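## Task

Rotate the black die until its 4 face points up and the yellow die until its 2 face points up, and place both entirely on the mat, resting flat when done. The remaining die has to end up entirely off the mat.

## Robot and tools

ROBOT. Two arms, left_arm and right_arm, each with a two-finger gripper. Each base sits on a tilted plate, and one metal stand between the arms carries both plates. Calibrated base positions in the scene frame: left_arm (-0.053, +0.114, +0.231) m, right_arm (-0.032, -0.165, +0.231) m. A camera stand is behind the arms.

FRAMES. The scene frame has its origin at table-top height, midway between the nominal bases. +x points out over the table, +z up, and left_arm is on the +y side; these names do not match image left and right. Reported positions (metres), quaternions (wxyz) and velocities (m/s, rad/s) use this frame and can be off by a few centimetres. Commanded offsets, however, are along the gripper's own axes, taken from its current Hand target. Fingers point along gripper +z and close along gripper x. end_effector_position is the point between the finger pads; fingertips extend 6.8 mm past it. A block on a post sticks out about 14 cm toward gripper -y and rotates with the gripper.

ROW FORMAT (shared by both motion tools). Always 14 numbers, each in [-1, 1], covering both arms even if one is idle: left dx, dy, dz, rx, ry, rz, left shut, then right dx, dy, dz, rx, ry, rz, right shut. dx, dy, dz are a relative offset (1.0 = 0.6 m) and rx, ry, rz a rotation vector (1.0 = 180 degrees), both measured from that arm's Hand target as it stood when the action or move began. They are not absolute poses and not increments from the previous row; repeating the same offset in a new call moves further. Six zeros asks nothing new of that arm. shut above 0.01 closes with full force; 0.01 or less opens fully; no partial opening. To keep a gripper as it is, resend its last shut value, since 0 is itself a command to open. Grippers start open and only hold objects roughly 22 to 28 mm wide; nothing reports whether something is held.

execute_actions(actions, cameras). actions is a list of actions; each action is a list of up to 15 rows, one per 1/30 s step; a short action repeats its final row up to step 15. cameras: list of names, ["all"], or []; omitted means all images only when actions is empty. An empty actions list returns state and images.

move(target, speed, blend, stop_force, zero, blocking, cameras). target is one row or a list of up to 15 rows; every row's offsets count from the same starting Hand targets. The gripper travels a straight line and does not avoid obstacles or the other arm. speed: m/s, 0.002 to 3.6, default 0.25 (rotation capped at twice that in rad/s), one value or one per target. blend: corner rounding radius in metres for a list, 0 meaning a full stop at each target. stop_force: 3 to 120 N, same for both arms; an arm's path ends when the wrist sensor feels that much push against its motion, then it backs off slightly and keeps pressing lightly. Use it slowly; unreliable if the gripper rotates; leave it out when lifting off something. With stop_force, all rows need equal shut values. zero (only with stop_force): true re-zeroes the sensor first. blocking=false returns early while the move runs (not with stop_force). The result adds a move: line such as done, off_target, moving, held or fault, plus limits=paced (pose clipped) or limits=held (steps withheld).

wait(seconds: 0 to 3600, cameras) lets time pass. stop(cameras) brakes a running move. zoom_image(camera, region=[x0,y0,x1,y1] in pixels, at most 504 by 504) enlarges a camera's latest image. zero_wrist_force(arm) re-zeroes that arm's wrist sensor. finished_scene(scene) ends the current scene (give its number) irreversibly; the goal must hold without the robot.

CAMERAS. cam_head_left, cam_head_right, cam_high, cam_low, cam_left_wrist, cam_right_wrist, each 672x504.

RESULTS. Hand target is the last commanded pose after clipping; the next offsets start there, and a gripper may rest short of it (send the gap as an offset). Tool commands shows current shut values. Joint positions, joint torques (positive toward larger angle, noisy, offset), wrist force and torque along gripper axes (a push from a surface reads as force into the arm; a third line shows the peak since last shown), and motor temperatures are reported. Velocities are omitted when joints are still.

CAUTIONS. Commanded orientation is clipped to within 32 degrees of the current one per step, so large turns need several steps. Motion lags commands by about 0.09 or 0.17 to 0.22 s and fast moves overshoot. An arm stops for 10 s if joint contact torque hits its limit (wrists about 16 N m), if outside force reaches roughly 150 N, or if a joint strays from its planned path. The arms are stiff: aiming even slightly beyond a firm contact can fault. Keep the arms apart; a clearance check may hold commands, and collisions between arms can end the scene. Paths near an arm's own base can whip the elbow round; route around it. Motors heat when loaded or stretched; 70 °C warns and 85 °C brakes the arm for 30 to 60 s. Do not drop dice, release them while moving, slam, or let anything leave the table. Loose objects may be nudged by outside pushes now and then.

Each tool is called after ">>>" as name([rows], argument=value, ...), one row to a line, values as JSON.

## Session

>>> execute_actions(actions=[])

Scene clock: 0.00 s.
left_arm: end_effector_position=(+0.4842, -0.1173, +0.1626) end_effector_quat_wxyz=(+0.255, +0.895, +0.330, +0.160) | right_arm: end_effector_position=(+0.9902, -0.1381, +0.2427) end_effector_quat_wxyz=(+0.101, -0.521, +0.836, -0.139)
Joint positions: left_arm=[-0.954 -0.96 2.259 2.689 -0.696 0.573] | right_arm=[3.76 -2.373 -0.569 -1.129 0.46 -2.562]
Joint velocities: within noise
Joint torques (N m): no reading
Motor temperatures (°C): left_arm=[29 29 32 36 34 41] | right_arm=[33 29 36 42 39 31]
Wrist force (N): no reading
Wrist torque (N m): no reading
Wrist force, peak (N): no reading
Hand target: left_arm +0.4842, -0.1173, +0.1626; +0.255, +0.895, +0.330, +0.160 | right_arm +0.9902, -0.1381, +0.2427; +0.101, -0.521, +0.836, -0.139
Tool commands: left_gripper/shut=+0.0 right_gripper/shut=+0.0

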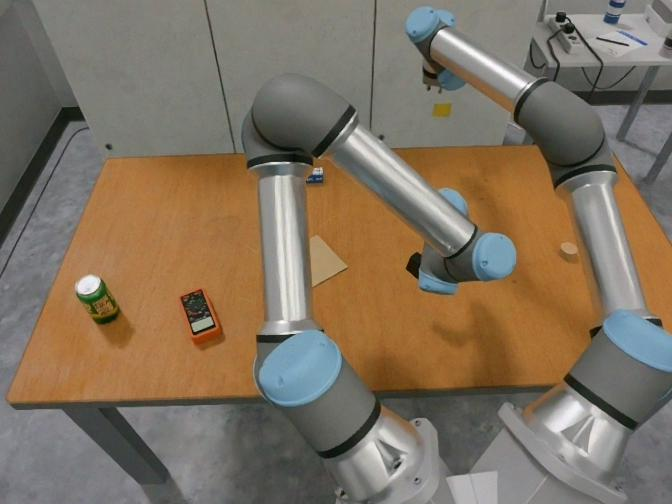

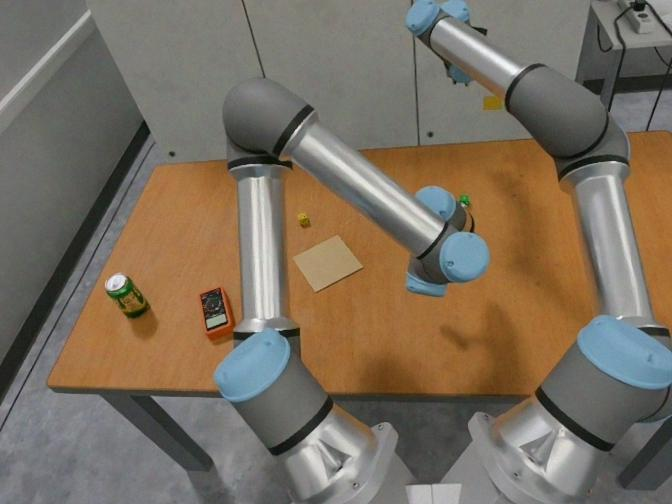

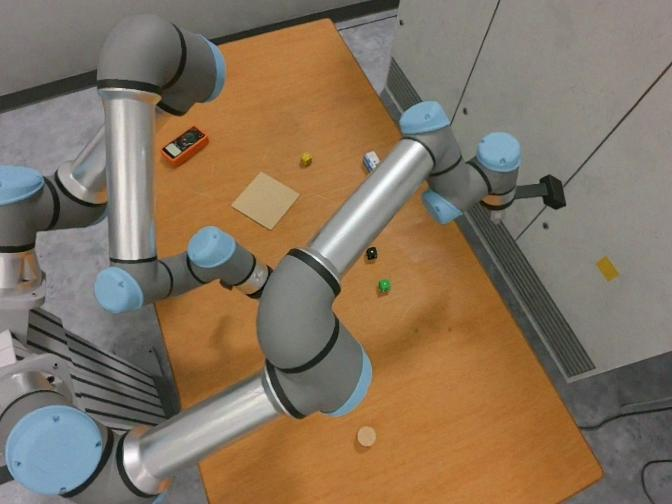

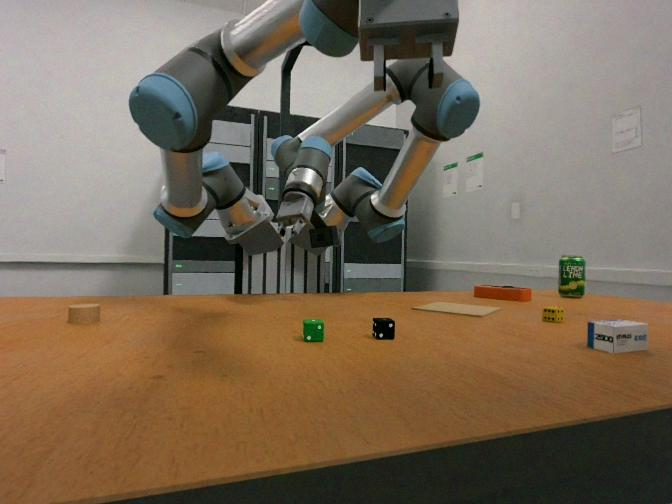

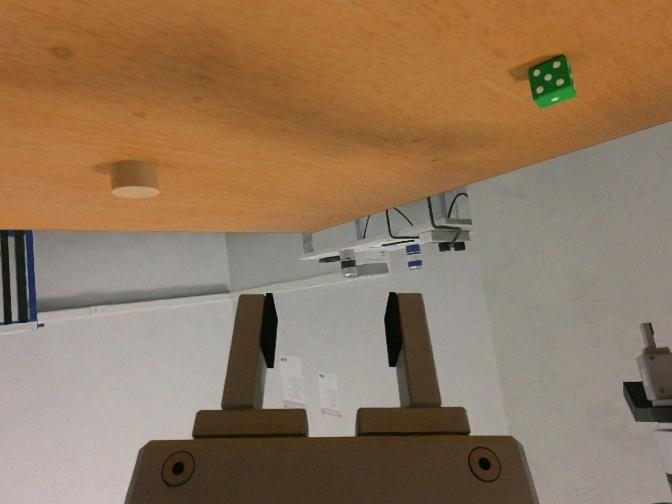

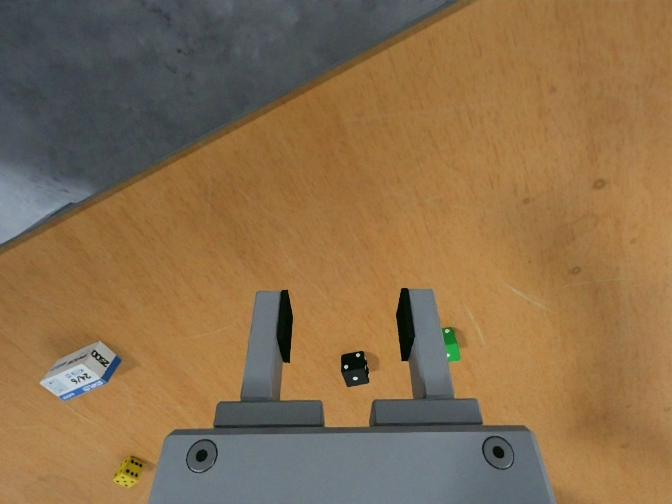

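>>> zoom_image(camera="cam_low", region=[290, 300, 410, 350])

>>> zoom_image(camera="cam_low", region=[500, 290, 600, 340])

>>> zoom_image(camera="cam_right_wrist", region=[320, 330, 400, 400])

>>> zoom_image(camera="cam_right_wrist", region=[90, 440, 170, 500])

>>> zoom_image(camera="cam_high", region=[280, 140, 400, 300])

>>> zoom_image(camera="cam_head_right", region=[270, 190, 370, 290])

Scaled by 4.200 from the camera's image (finer frame: 960x720).

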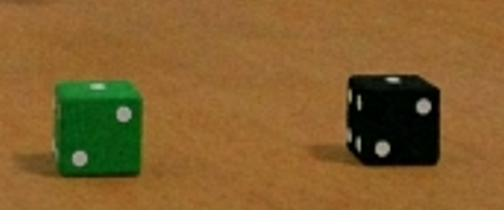

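Scaled by 5.040 from the camera's image (finer frame: 960x720).

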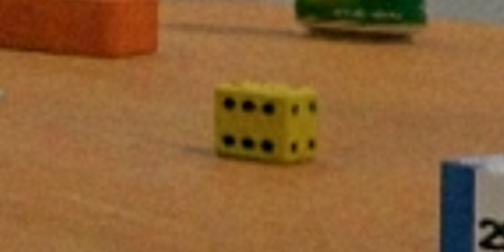

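Scaled by 6.300 from the camera's image (finer frame: 960x720).

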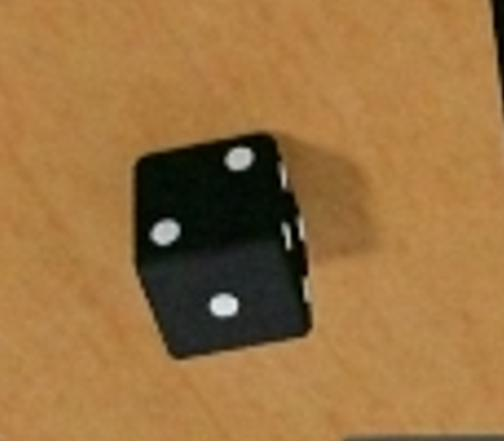

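Scaled by 6.300 from the camera's image (finer frame: 960x720).

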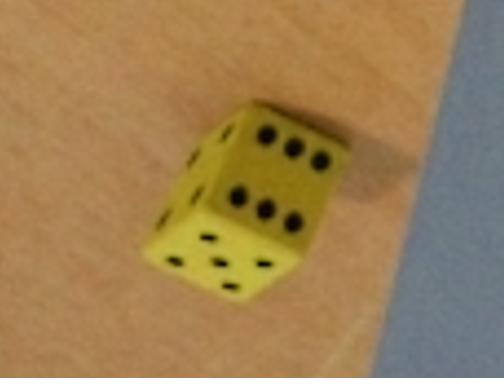

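Scaled by 3.150 from the camera's image (finer frame: 960x720).

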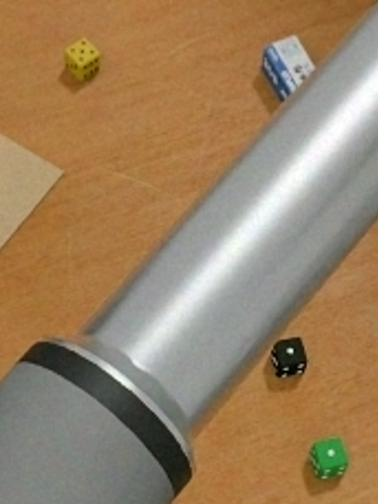

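Scaled by 5.040 from the camera's image (finer frame: 960x720).

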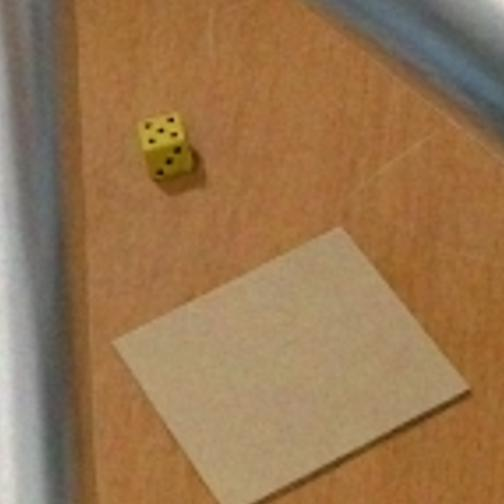

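>>> move(target=[0,0,0,0,0,0,0,0.855,0.31,-0.31,0,0,0,0], speed=0.5)

>>> move(target=[0.467,0.045,0.064,0.133,0.212,-0.745,0,0,0,0,0,0,0,0], speed=0.6, cameras=["all"])

Scene clock: 9.33 s.
left_arm: end_effector_position=(+0.4842, -0.1173, +0.1626) end_effector_quat_wxyz=(+0.255, +0.895, +0.330, +0.160) | right_arm: end_effector_position=(+0.5512, -0.4982, +0.3428) end_effector_quat_wxyz=(+0.101, -0.521, +0.836, -0.139)
Joint positions: left_arm=[-0.954 -0.96 2.259 2.689 -0.696 0.573] | right_arm=[3.873 -0.838 -2.005 -1.439 0.402 -2.33]
Joint torques (N m): left_arm=[-28.16 -18.5 -7.66 -1.14 -0.2 0.1] | right_arm=[1.96 -18.94 25.92 -0.24 -2.74 2.62]
Wrist force (N): left_arm=[0.0 -0.1 -0.2] | right_arm=[0.0 0.0 0.5]
Wrist torque (N m): left_arm=[0.00 0.00 0.01] | right_arm=[-0.01 0.03 -0.10]
Wrist force, peak (N): left_arm=[-0.2 -0.5 -0.2] | right_arm=[3.2 0.3 -1.5]
Hand target: left_arm +0.4842, -0.1173, +0.1626; +0.255, +0.895, +0.330, +0.160 | right_arm +0.5512, -0.4981, +0.3428; +0.101, -0.521, +0.836, -0.139
Off the commanded pose: left_arm 0.000 m, 0 deg | right_arm 0.000 m, 0 deg.
move: done

Scene clock: 12.37 s.
left_arm: end_effector_position=(+0.7204, +0.0397, +0.1793) end_effector_quat_wxyz=(+0.000, +0.000, +1.000, +0.000) | right_arm: end_effector_position=(+0.5512, -0.4982, +0.3428) end_effector_quat_wxyz=(+0.101, -0.521, +0.836, -0.139)
Joint positions: left_arm=[-0.67 -1.186 1.481 4.319 -0.686 -2.182] | right_arm=[3.873 -0.838 -2.005 -1.439 0.402 -2.33]
Joint torques (N m): left_arm=[-15.19 -10.43 -24.86 0.98 -1.65 -1.4] | right_arm=[1.98 -19.51 27.16 0.02 -2.74 2.48]
Wrist force (N): left_arm=[-0.9 -0.9 -0.6] | right_arm=[0.2 0.1 0.3]
Wrist torque (N m): left_arm=[0.05 0.01 0.20] | right_arm=[0.00 0.01 -0.10]
Wrist force, peak (N): left_arm=[-1.6 0.0 -0.8] | right_arm=[0.1 0.3 0.7]
Hand target: left_arm +0.7204, +0.0397, +0.1793; +0.000, +0.000, +1.000, +0.000 | right_arm +0.5512, -0.4982, +0.3428; +0.101, -0.521, +0.836, -0.139
Off the commanded pose: left_arm 0.000 m, 0 deg | right_arm 0.000 m, 0 deg.
move: done

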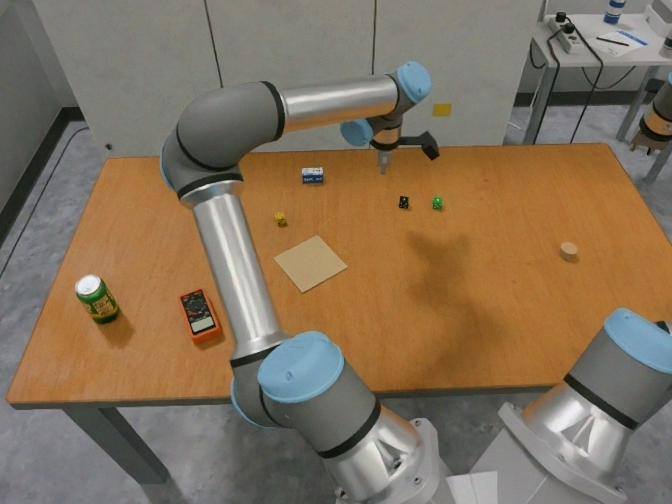

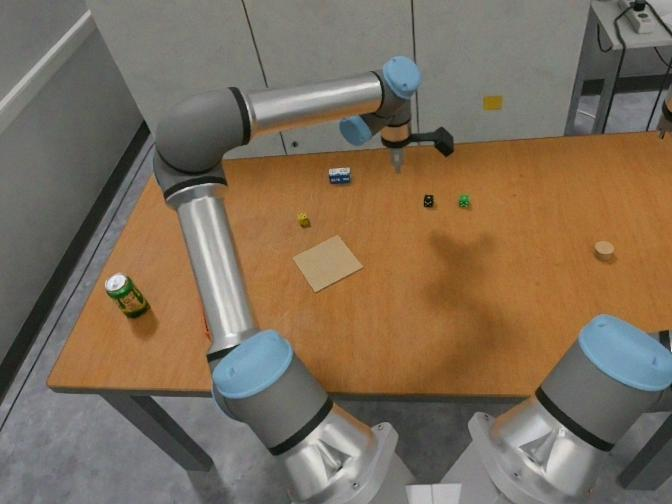

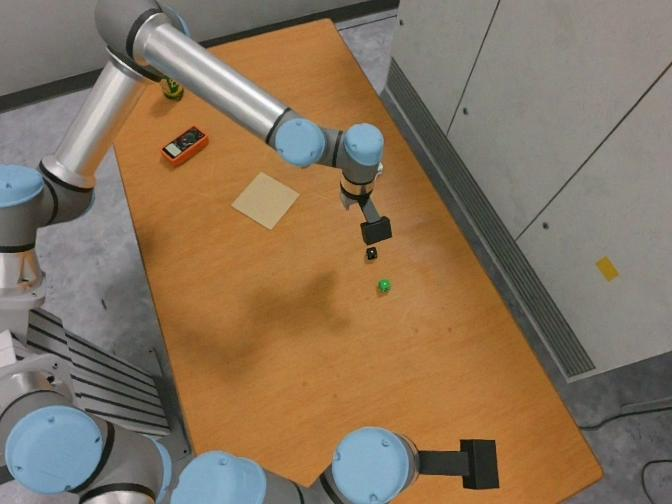

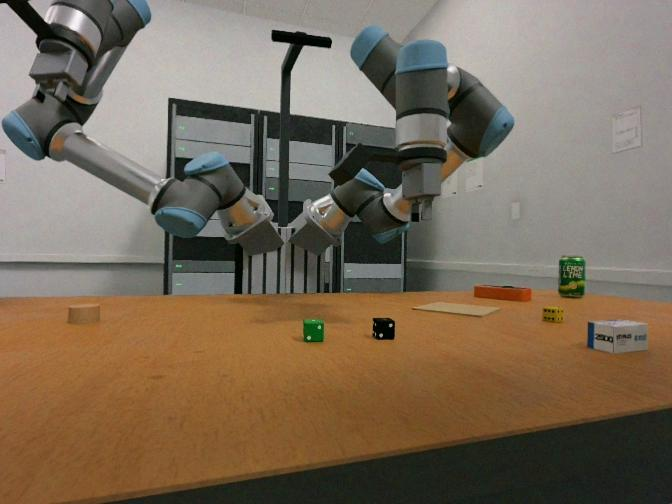

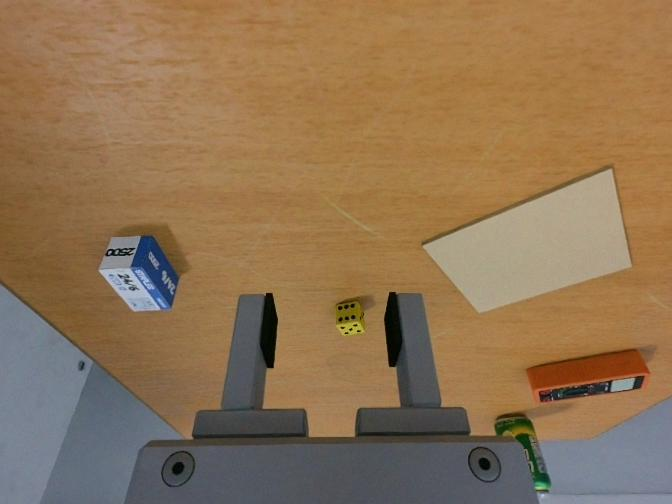

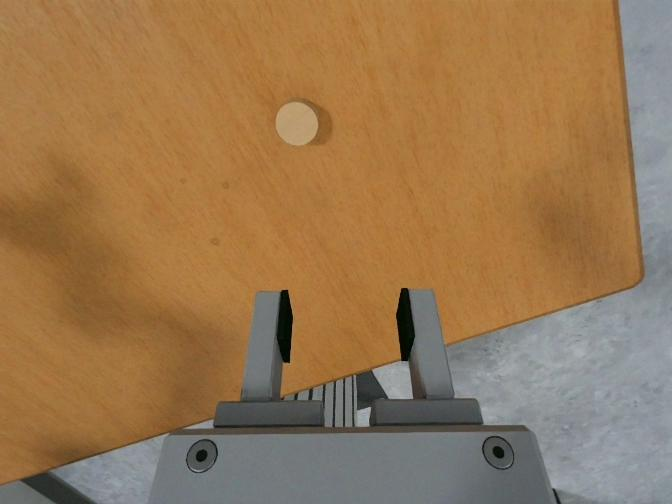

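>>> move(target=[-0.067,-0.105,0,0,0,0,0,0,0,0,0,0,0,0], speed=0.3, cameras=["cam_low","cam_left_wrist"])

>>> zoom_image(camera="cam_low", region=[320, 200, 470, 350])

Scene clock: 14.43 s.
left_arm: end_effector_position=(+0.7605, -0.0233, +0.1793) end_effector_quat_wxyz=(+0.000, +0.000, +1.000, +0.000) | right_arm: end_effector_position=(+0.5512, -0.4982, +0.3428) end_effector_quat_wxyz=(+0.101, -0.521, +0.836, -0.139)
Joint positions: left_arm=[-0.696 -1.022 1.266 4.401 -0.684 -2.223] | right_arm=[3.873 -0.838 -2.005 -1.439 0.402 -2.33]
Joint torques (N m): left_arm=[-54.22 -12.32 -24.96 0.87 -1.25 -1.55] | right_arm=[1.66 -19.9 27.22 -0.32 -2.77 2.47]
Wrist force (N): left_arm=[-0.8 -0.5 -0.7] | right_arm=[0.1 0.0 0.6]
Wrist torque (N m): left_arm=[0.11 0.01 0.20] | right_arm=[0.00 0.02 -0.10]
Wrist force, peak (N): left_arm=[-0.9 -1.6 -1.0] | right_arm=[0.1 0.3 0.7]
Hand target: left_arm +0.7605, -0.0233, +0.1793; +0.000, +0.000, +1.000, +0.000 | right_arm +0.5512, -0.4982, +0.3428; +0.101, -0.521, +0.836, -0.139
Off the commanded pose: left_arm 0.000 m, 0 deg | right_arm 0.000 m, 0 deg.
move: done

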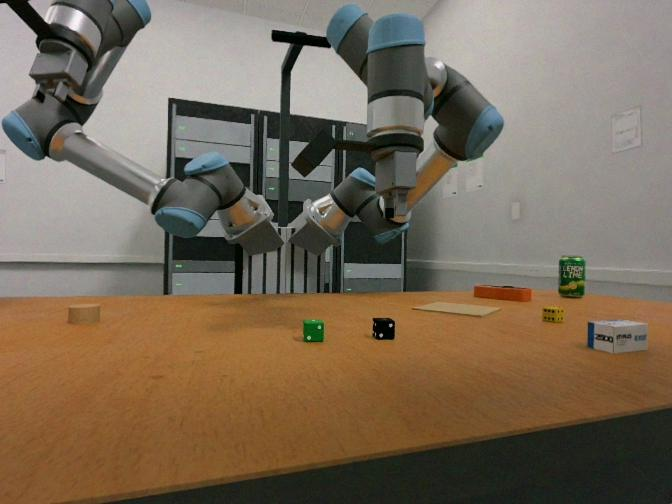

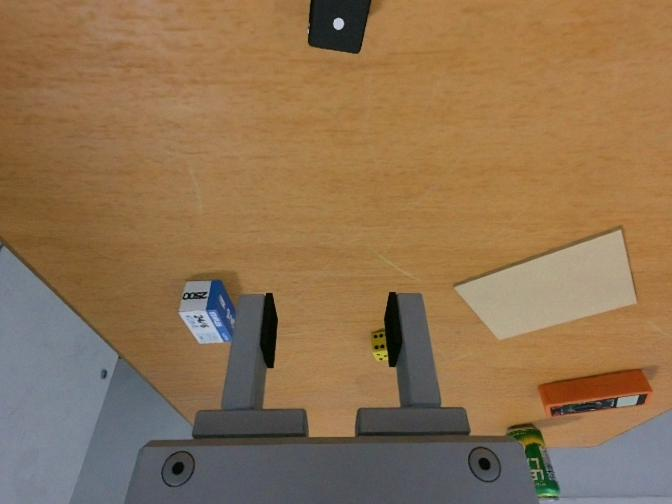

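Scaled by 3.360 from the camera's image (finer frame: 960x720).

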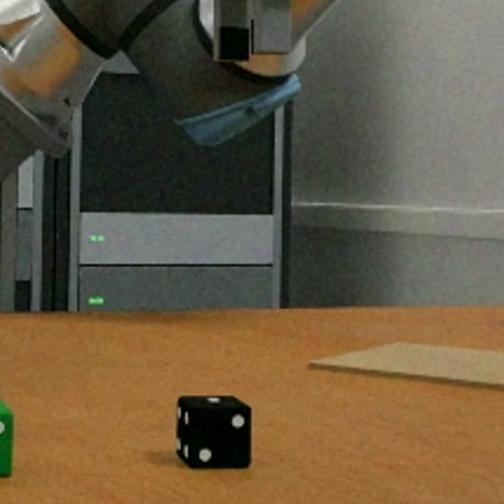

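>>> move(target=[0.004,-0.027,0.175,0,0,0.039,0,0,0,0,0,0,0,0], speed=0.3, cameras=["cam_low","cam_left_wrist"])

>>> zoom_image(camera="cam_low", region=[320, 230, 440, 350])

Scene clock: 16.63 s.
left_arm: end_effector_position=(+0.7581, -0.0395, +0.0743) end_effector_quat_wxyz=(+0.000, +0.062, +0.998, +0.000) | right_arm: end_effector_position=(+0.5512, -0.4982, +0.3428) end_effector_quat_wxyz=(+0.101, -0.521, +0.836, -0.139)
Joint positions: left_arm=[-0.596 -0.88 1.268 4.137 -0.696 -1.945] | right_arm=[3.873 -0.838 -2.005 -1.439 0.402 -2.33]
Joint torques (N m): left_arm=[-21.25 -15.74 -23.87 -3.98 -1.64 2.25] | right_arm=[2.3 -20.11 26.92 -0.12 -2.78 2.49]
Wrist force (N): left_arm=[-0.6 -0.6 -0.8] | right_arm=[0.0 -0.1 0.6]
Wrist torque (N m): left_arm=[0.09 -0.01 0.10] | right_arm=[-0.02 0.03 -0.10]
Wrist force, peak (N): left_arm=[-1.1 0.1 -2.2] | right_arm=[0.1 0.0 0.8]
Hand target: left_arm +0.7581, -0.0395, +0.0743; +0.000, +0.062, +0.998, +0.000 | right_arm +0.5512, -0.4982, +0.3428; +0.101, -0.521, +0.836, -0.139
Off the commanded pose: left_arm 0.000 m, 0 deg | right_arm 0.000 m, 0 deg.
move: done

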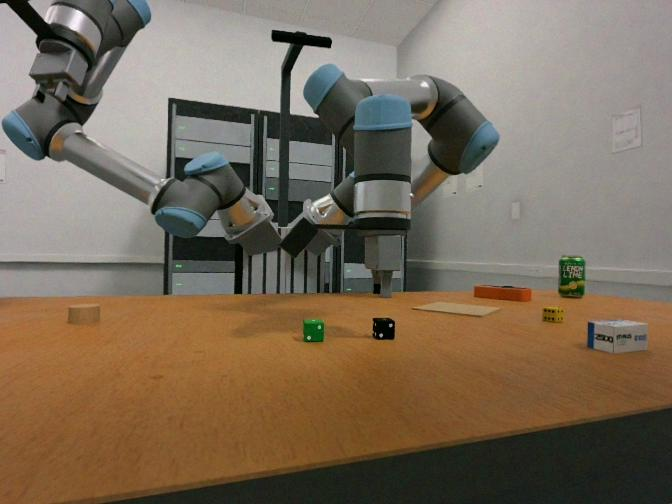

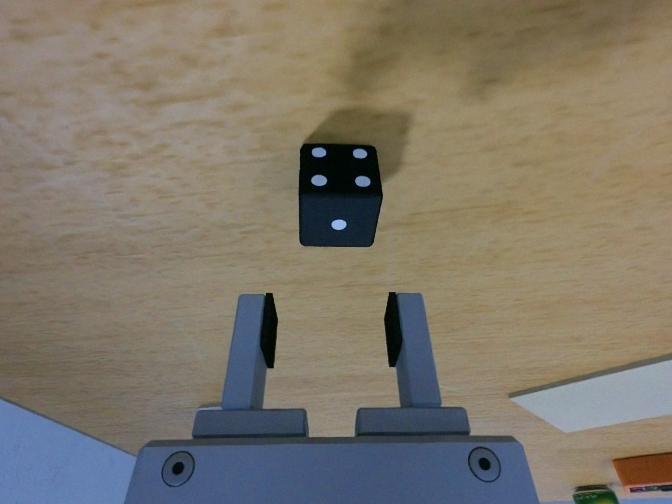

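Scaled by 4.200 from the camera's image (finer frame: 960x720).

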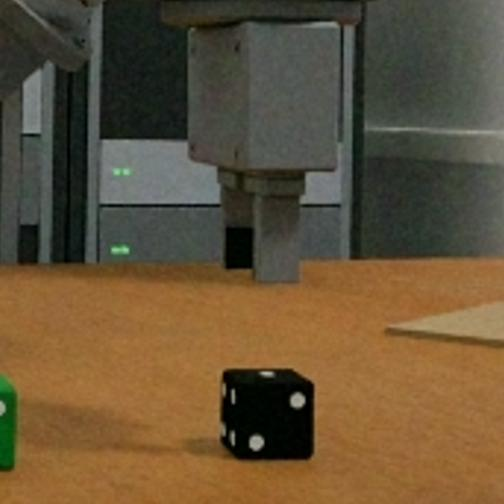

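>>> move(target=[0.0045,0.003,0.035,-0.083,0,0,0,0,0,0,0,0,0,0], speed=0.15, cameras=["cam_low","cam_left_wrist"])

>>> zoom_image(camera="cam_low", region=[320, 230, 440, 350])

Scene clock: 19.87 s.
left_arm: end_effector_position=(+0.7556, -0.0374, +0.0533) end_effector_quat_wxyz=(+0.008, +0.061, +0.990, +0.130) | right_arm: end_effector_position=(+0.5512, -0.4982, +0.3428) end_effector_quat_wxyz=(+0.101, -0.521, +0.836, -0.139)
Joint positions: left_arm=[-0.607 -0.805 1.207 4.358 -0.462 -2.148] | right_arm=[3.873 -0.838 -2.005 -1.439 0.402 -2.33]
Joint torques (N m): left_arm=[-59.24 -15.9 -23.11 0.96 1.63 -1.25] | right_arm=[2.17 -19.43 26.4 -0.06 -2.73 2.57]
Wrist force (N): left_arm=[-0.5 -0.2 -0.5] | right_arm=[0.2 -0.1 0.4]
Wrist torque (N m): left_arm=[0.06 -0.01 0.13] | right_arm=[-0.02 0.01 -0.10]
Wrist force, peak (N): left_arm=[-0.6 -0.8 -1.1] | right_arm=[0.6 0.3 0.7]
Hand target: left_arm +0.7556, -0.0374, +0.0533; +0.008, +0.061, +0.990, +0.130 | right_arm +0.5512, -0.4982, +0.3428; +0.101, -0.521, +0.836, -0.139
Off the commanded pose: left_arm 0.000 m, 0 deg | right_arm 0.000 m, 0 deg.
move: done

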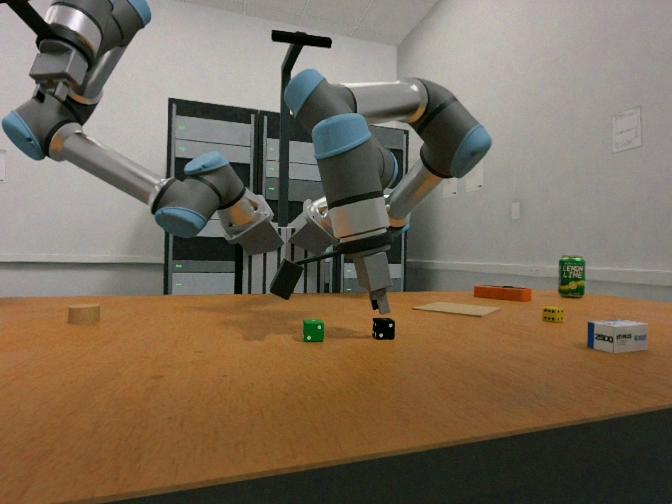

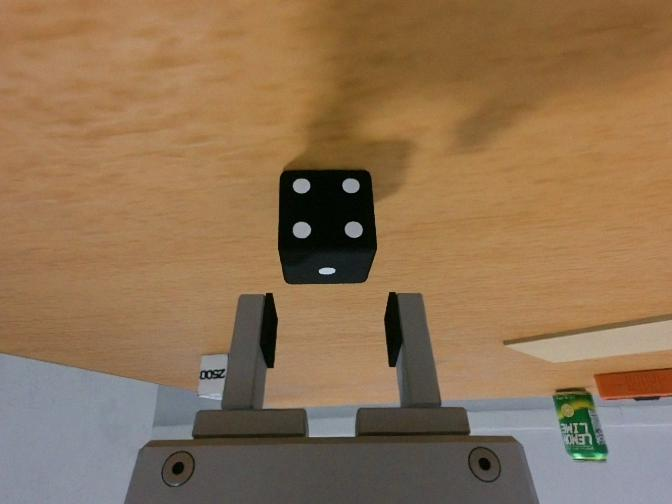

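Scaled by 4.200 from the camera's image (finer frame: 960x720).

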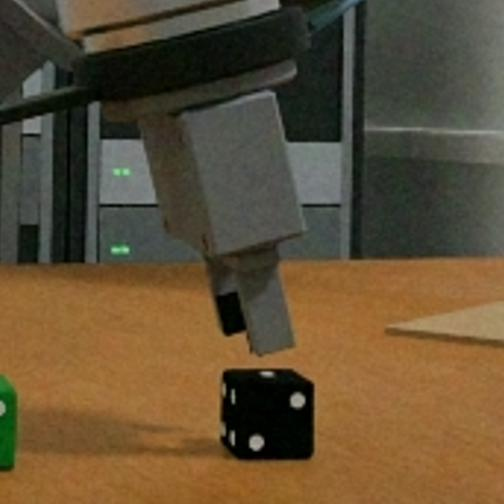

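>>> move(target=[-0.0008,-0.0062,0.0388,0,0,0,0,0,0,0,0,0,0,0], speed=0.06, stop_force=8, cameras=["cam_low","cam_left_wrist"])

>>> zoom_image(camera="cam_low", region=[320, 230, 440, 350])

Scene clock: 22.37 s.
left_arm: end_effector_position=(+0.7564, -0.0351, +0.0298) end_effector_quat_wxyz=(+0.008, +0.061, +0.990, +0.130) | right_arm: end_effector_position=(+0.5512, -0.4982, +0.3428) end_effector_quat_wxyz=(+0.101, -0.521, +0.836, -0.139)
Joint positions: left_arm=[-0.581 -0.774 1.201 4.282 -0.462 -2.091] | right_arm=[3.873 -0.838 -2.005 -1.439 0.402 -2.33]
Joint torques (N m): left_arm=[-21.39 -15.7 -23.19 -4.26 -1.17 2.02] | right_arm=[2.22 -20.12 26.9 -0.1 -2.71 2.59]
Wrist force (N): left_arm=[-0.3 -0.1 -0.8] | right_arm=[0.1 0.2 0.6]
Wrist torque (N m): left_arm=[0.09 -0.04 0.06] | right_arm=[0.01 0.03 -0.10]
Wrist force, peak (N): left_arm=[-0.3 -0.4 -1.2] | right_arm=[0.2 0.1 0.7]
Hand target: left_arm +0.7564, -0.0351, +0.0298; +0.008, +0.061, +0.990, +0.130 | right_arm +0.5512, -0.4982, +0.3428; +0.101, -0.521, +0.836, -0.139
Off the commanded pose: left_arm 0.000 m, 0 deg | right_arm 0.000 m, 0 deg.
move: done

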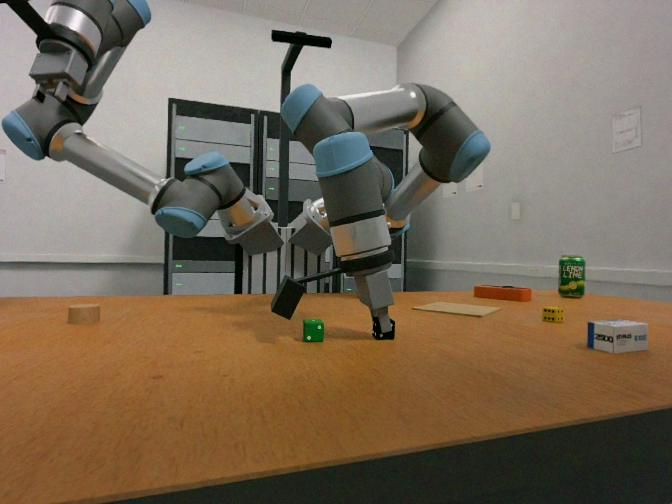

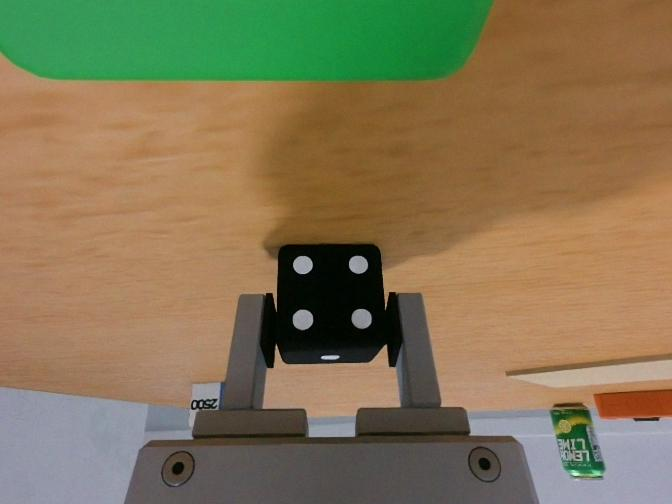

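Scaled by 4.200 from the camera's image (finer frame: 960x720).

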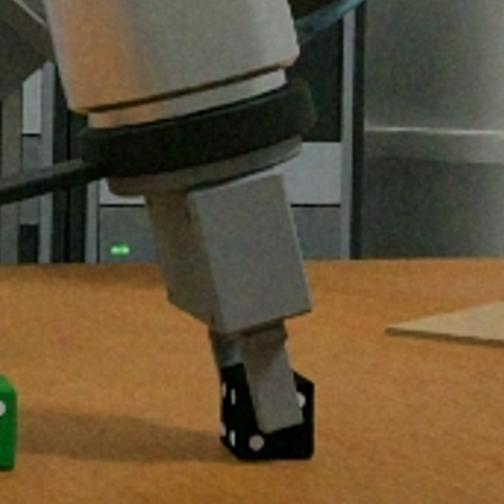

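>>> move([
  [0,0,0,0,0,0,1,0,0,0,0,0,0,0],
  [-0.003,0.052,-0.193,0,0,0,1,0,0,0,0,0,0,0],
  [0.381,0.482,-0.17,0.161,-0.358,-0.766,1,0,0,0,0,0,0,0],
  [0.381,0.443,-0.025,0.161,-0.358,-0.766,1,0,0,0,0,0,0,0],
], speed=0.4, blend=[0,0.02,0.02,0], cameras=["cam_low","cam_left_wrist","cam_head_right"])

>>> zoom_image(camera="cam_low", region=[380, 200, 530, 330])

Scene clock: 31.47 s.
left_arm: end_effector_position=(+0.5607, +0.2441, +0.1128) end_effector_quat_wxyz=(+0.505, -0.792, +0.288, -0.184) | right_arm: end_effector_position=(+0.5512, -0.4982, +0.3428) end_effector_quat_wxyz=(+0.101, -0.521, +0.836, -0.139)
Joint positions: left_arm=[-0.486 -0.906 1.783 1.121 -0.502 -2.085] | right_arm=[3.873 -0.838 -2.005 -1.439 0.402 -2.33]
Joint torques (N m): left_arm=[-11.91 -10.6 -14.06 3.43 -2.5 -1.51] | right_arm=[1.34 -21.04 26.66 -0.21 -2.74 2.53]
Wrist force (N): left_arm=[-1.2 -1.7 0.2] | right_arm=[0.0 0.1 0.5]
Wrist torque (N m): left_arm=[0.07 0.17 0.40] | right_arm=[0.00 0.02 -0.10]
Wrist force, peak (N): left_arm=[-1.4 -3.4 0.1] | right_arm=[0.1 0.3 0.8]
Hand target: left_arm +0.5607, +0.2441, +0.1128; -0.505, +0.792, -0.288, +0.184 | right_arm +0.5512, -0.4982, +0.3428; +0.101, -0.521, +0.836, -0.139
Off the commanded pose: left_arm 0.000 m, 0 deg | right_arm 0.000 m, 0 deg.
move: done
Images, in order (width x height): cam_head_right 672x504, cam_low 672x504, cam_left_wrist 672x504.

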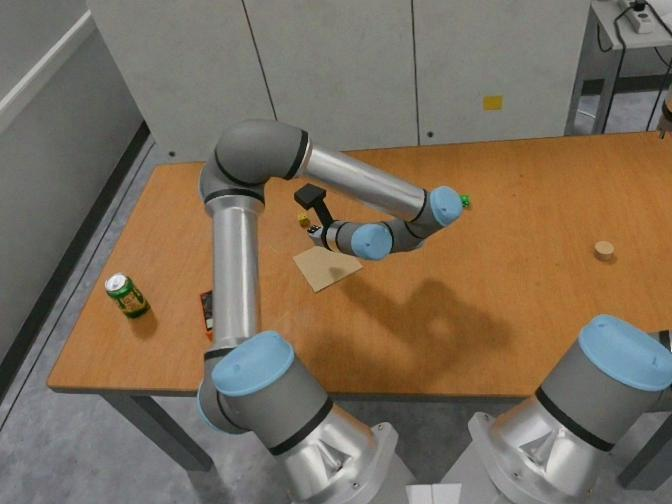

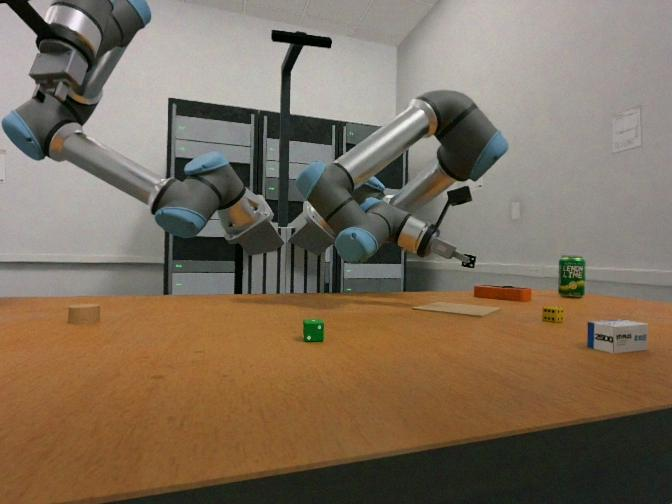

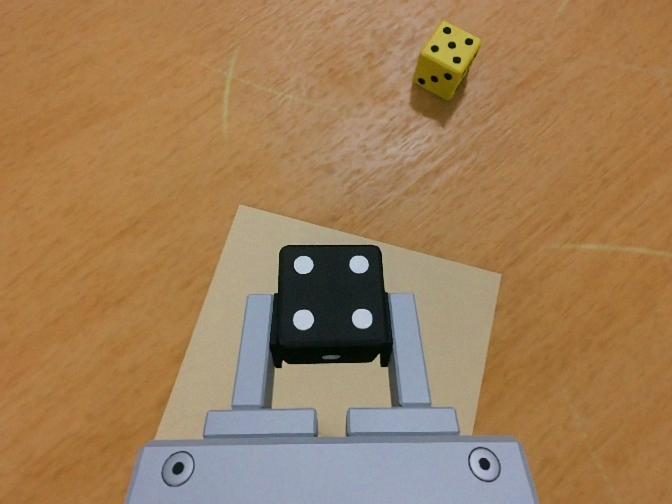

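Scaled by 3.360 from the camera's image (finer frame: 960x720).

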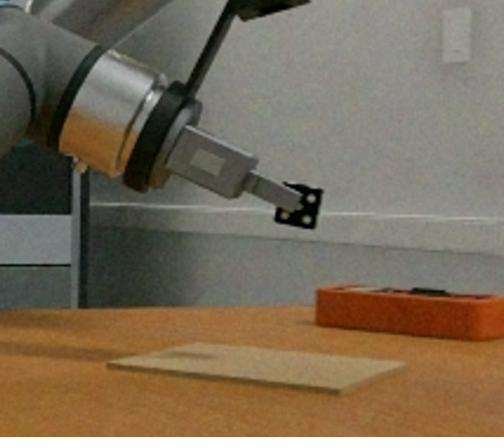

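>>> move(target=[-0.0367,0.099,0.0555,0,0,0,1,0,0,0,0,0,0,0], speed=0.25)

>>> move(target=[0,0.045,0.021,0,0,0,1,0,0,0,0,0,0,0], speed=0.02, stop_force=6, cameras=["cam_low","cam_left_wrist"])

>>> zoom_image(camera="cam_low", region=[380, 200, 530, 330])

Scene clock: 34.00 s.
left_arm: end_effector_position=(+0.5472, +0.2621, +0.0449) end_effector_quat_wxyz=(+0.505, -0.792, +0.288, -0.184) | right_arm: end_effector_position=(+0.5512, -0.4982, +0.3428) end_effector_quat_wxyz=(+0.101, -0.521, +0.836, -0.139)
Joint positions: left_arm=[-0.348 -0.789 1.767 1.222 -0.572 -2.32] | right_arm=[3.873 -0.838 -2.005 -1.439 0.402 -2.33]
Joint torques (N m): left_arm=[-10.54 -10.67 -9.95 2.76 -2.52 -1.24] | right_arm=[2.44 -20.04 26.75 -0.06 -2.6 2.7]
Wrist force (N): left_arm=[-1.1 -1.5 0.4] | right_arm=[0.1 0.2 0.7]
Wrist torque (N m): left_arm=[0.08 0.20 0.39] | right_arm=[0.01 0.02 -0.10]
Wrist force, peak (N): left_arm=[-0.8 -2.9 0.0] | right_arm=[0.3 -0.2 0.7]
Hand target: left_arm +0.5472, +0.2621, +0.0449; -0.505, +0.792, -0.288, +0.184 | right_arm +0.5512, -0.4982, +0.3428; +0.101, -0.521, +0.836, -0.139
Off the commanded pose: left_arm 0.000 m, 0 deg | right_arm 0.000 m, 0 deg.
move: done

Scene clock: 35.17 s.
left_arm: end_effector_position=(+0.5466, +0.2620, +0.0423) end_effector_quat_wxyz=(+0.505, -0.792, +0.290, -0.183) | right_arm: end_effector_position=(+0.5512, -0.4982, +0.3428) end_effector_quat_wxyz=(+0.101, -0.521, +0.836, -0.139)
Joint positions: left_arm=[-0.344 -0.783 1.765 1.223 -0.573 -2.322] | right_arm=[3.873 -0.838 -2.005 -1.439 0.402 -2.33]
Joint torques (N m): left_arm=[-24.63 -31.95 -1.26 0.28 -0.65 0.26] | right_arm=[2.3 -19.82 26.8 -0.01 -2.65 2.6]
Wrist force (N): left_arm=[-1.3 -1.8 0.1] | right_arm=[0.1 0.0 0.4]
Wrist torque (N m): left_arm=[0.05 0.21 0.31] | right_arm=[-0.01 0.02 -0.10]
Wrist force, peak (N): left_arm=[-1.3 -3.0 0.4] | right_arm=[0.2 0.1 0.8]
Hand target: left_arm +0.5466, +0.2620, +0.0423; -0.505, +0.792, -0.290, +0.183 (not the last commanded pose) | right_arm +0.5512, -0.4982, +0.3428; +0.101, -0.521, +0.836, -0.139
Tool commands: left_gripper/shut=+1.0 right_gripper/shut=+0.0
Off the commanded pose: left_arm 0.027 m, 0 deg | right_arm 0.000 m, 0 deg.
FORCE FAULT: contact force on the left arm reached its limit, and that arm stopped. The contact can be on any part of that arm, not only on its tool. That arm's remaining commands of this call were not run. That arm is still stopped at the end of this call. That arm stays stopped for about 10 more seconds. Until then a move that you send moves the other arm only, and its call returns only when the move has ended. Once the stop has ended, the next robot result says so. If the stop ends while you think or write, that arm runs what you send next, counted from a new Hand target: where the arm stands when the stop ends. While its stop runs, that arm, its gripper or tool too, takes no new command. Until it ends, the stop uses up actions while you think or wait. An arm that is not stopped still takes commands.
move: fault (left_arm)

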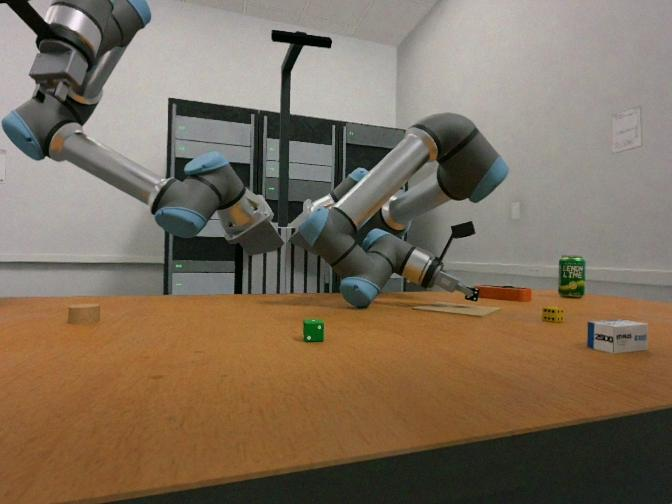

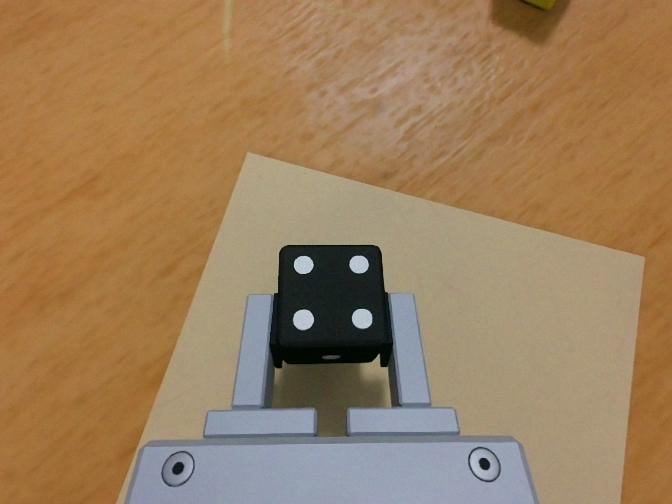

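Scaled by 3.360 from the camera's image (finer frame: 960x720).

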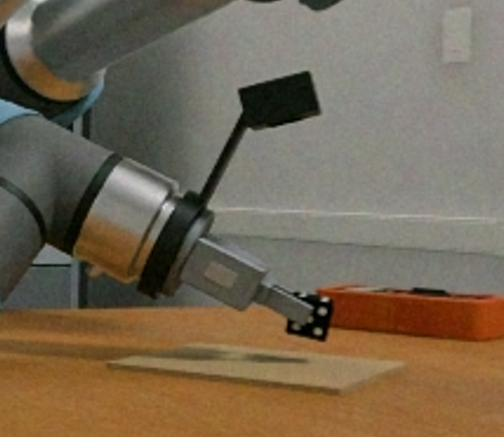

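>>> wait(seconds=6.5)

>>> move([
  [0,-0.0755,-0.035,0,0,0,1,0,0,0,0,0,0,0],
  [0,-0.0755,-0.035,0,-0.151,-0.0705,1,0,0,0,0,0,0,0],
], speed=0.25, blend=[0.02,0], cameras=["cam_low","cam_left_wrist","cam_head_right"])

Scene clock: 42.97 s.
left_arm: end_effector_position=(+0.5466, +0.2620, +0.0423) end_effector_quat_wxyz=(+0.505, -0.792, +0.290, -0.183) | right_arm: end_effector_position=(+0.5512, -0.4982, +0.3428) end_effector_quat_wxyz=(+0.101, -0.521, +0.836, -0.139)
Joint positions: left_arm=[-0.344 -0.783 1.765 1.223 -0.573 -2.322] | right_arm=[3.873 -0.838 -2.005 -1.439 0.402 -2.33]
Joint torques (N m): left_arm=[-24.99 -28.97 -0.03 0.17 -0.75 0.04] | right_arm=[1.61 -19.43 26.32 -0.08 -2.45 2.48]
Wrist force (N): left_arm=[-1.2 -1.7 0.1] | right_arm=[0.1 0.1 0.3]
Wrist torque (N m): left_arm=[0.06 0.20 0.30] | right_arm=[-0.01 0.02 -0.10]
Wrist force, peak (N): left_arm=[-1.3 -2.1 0.3] | right_arm=[0.2 0.4 0.6]
Hand target: left_arm +0.5466, +0.2620, +0.0423; -0.505, +0.792, -0.290, +0.183 (not the last commanded pose) | right_arm +0.5512, -0.4982, +0.3428; +0.101, -0.521, +0.836, -0.139
Tool commands: left_gripper/shut=+1.0 right_gripper/shut=+0.0
Off the commanded pose: left_arm 0.027 m, 0 deg | right_arm 0.000 m, 0 deg.
FORCE FAULT, CONTINUED: the left arm was still stopped when this call began, by the force fault that an earlier result reported. Since the last result the stop counts as 16 of the actions that you can send in this scene. That arm is still stopped at the end of this call. That arm stays stopped for about 2 more seconds. If the stop ends while you think or write, that arm runs what you send next, counted from a new Hand target: where the arm stands when the stop ends. While its stop runs, that arm, its gripper or tool too, takes no new command.
wait: 6.50 s; at rest from the start

Scene clock: 43.47 s.
left_arm: end_effector_position=(+0.5466, +0.2620, +0.0423) end_effector_quat_wxyz=(+0.505, -0.792, +0.290, -0.183) | right_arm: end_effector_position=(+0.5512, -0.4982, +0.3428) end_effector_quat_wxyz=(+0.101, -0.521, +0.836, -0.139)
Joint positions: left_arm=[-0.344 -0.783 1.765 1.223 -0.573 -2.322] | right_arm=[3.873 -0.838 -2.005 -1.439 0.402 -2.33]
Joint torques (N m): left_arm=[-26.17 -30.11 -0.95 0.13 -0.81 0.03] | right_arm=[1.19 -19.4 25.41 -0.16 -2.56 2.61]
Wrist force (N): left_arm=[-1.2 -1.9 0.2] | right_arm=[0.2 0.2 0.3]
Wrist torque (N m): left_arm=[0.04 0.21 0.31] | right_arm=[0.01 0.02 -0.10]
Wrist force, peak (N): left_arm=[-1.1 -2.0 0.2] | right_arm=[-0.1 0.1 0.5]
Hand target: left_arm +0.5466, +0.2620, +0.0423; -0.505, +0.792, -0.290, +0.183 (not the last commanded pose) | right_arm +0.5512, -0.4982, +0.3428; +0.101, -0.521, +0.836, -0.139
Tool commands: left_gripper/shut=+1.0 right_gripper/shut=+0.0
Off the commanded pose: right_arm 0.000 m, 0 deg.
FORCE FAULT, CONTINUED: the left arm was still stopped when this call began, by the force fault that an earlier result reported. That arm ran no command of this call. That arm is still stopped at the end of this call. That arm stays stopped for about 1 more second. If the stop ends while you think or write, that arm runs what you send next, counted from a new Hand target: where the arm stands when the stop ends. While its stop runs, that arm, its gripper or tool too, takes no new command.
move: not run (left_arm; its earlier fault stop)
Images, in order (width x height): cam_head_right 672x504, cam_low 672x504, cam_left_wrist 672x504.

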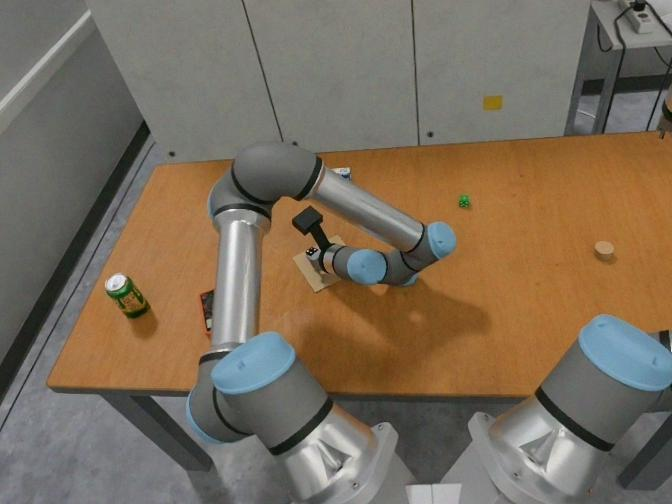

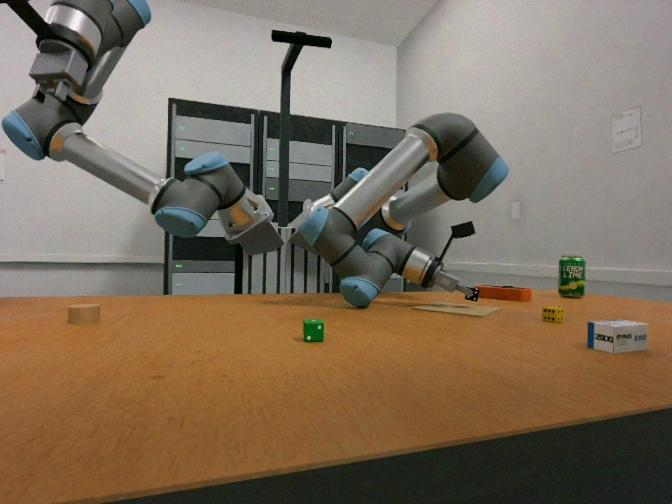

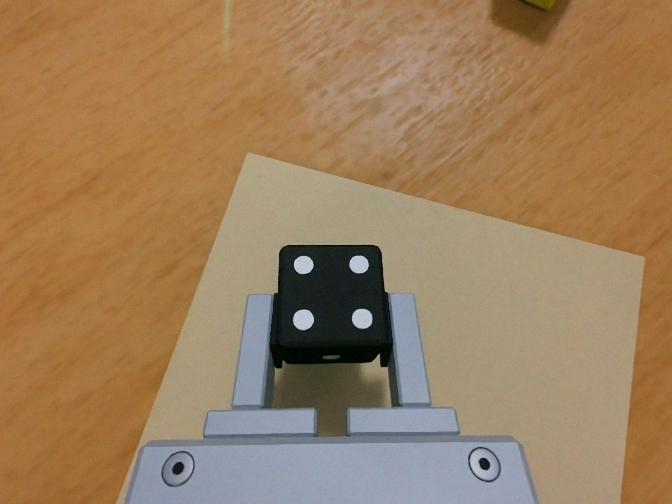

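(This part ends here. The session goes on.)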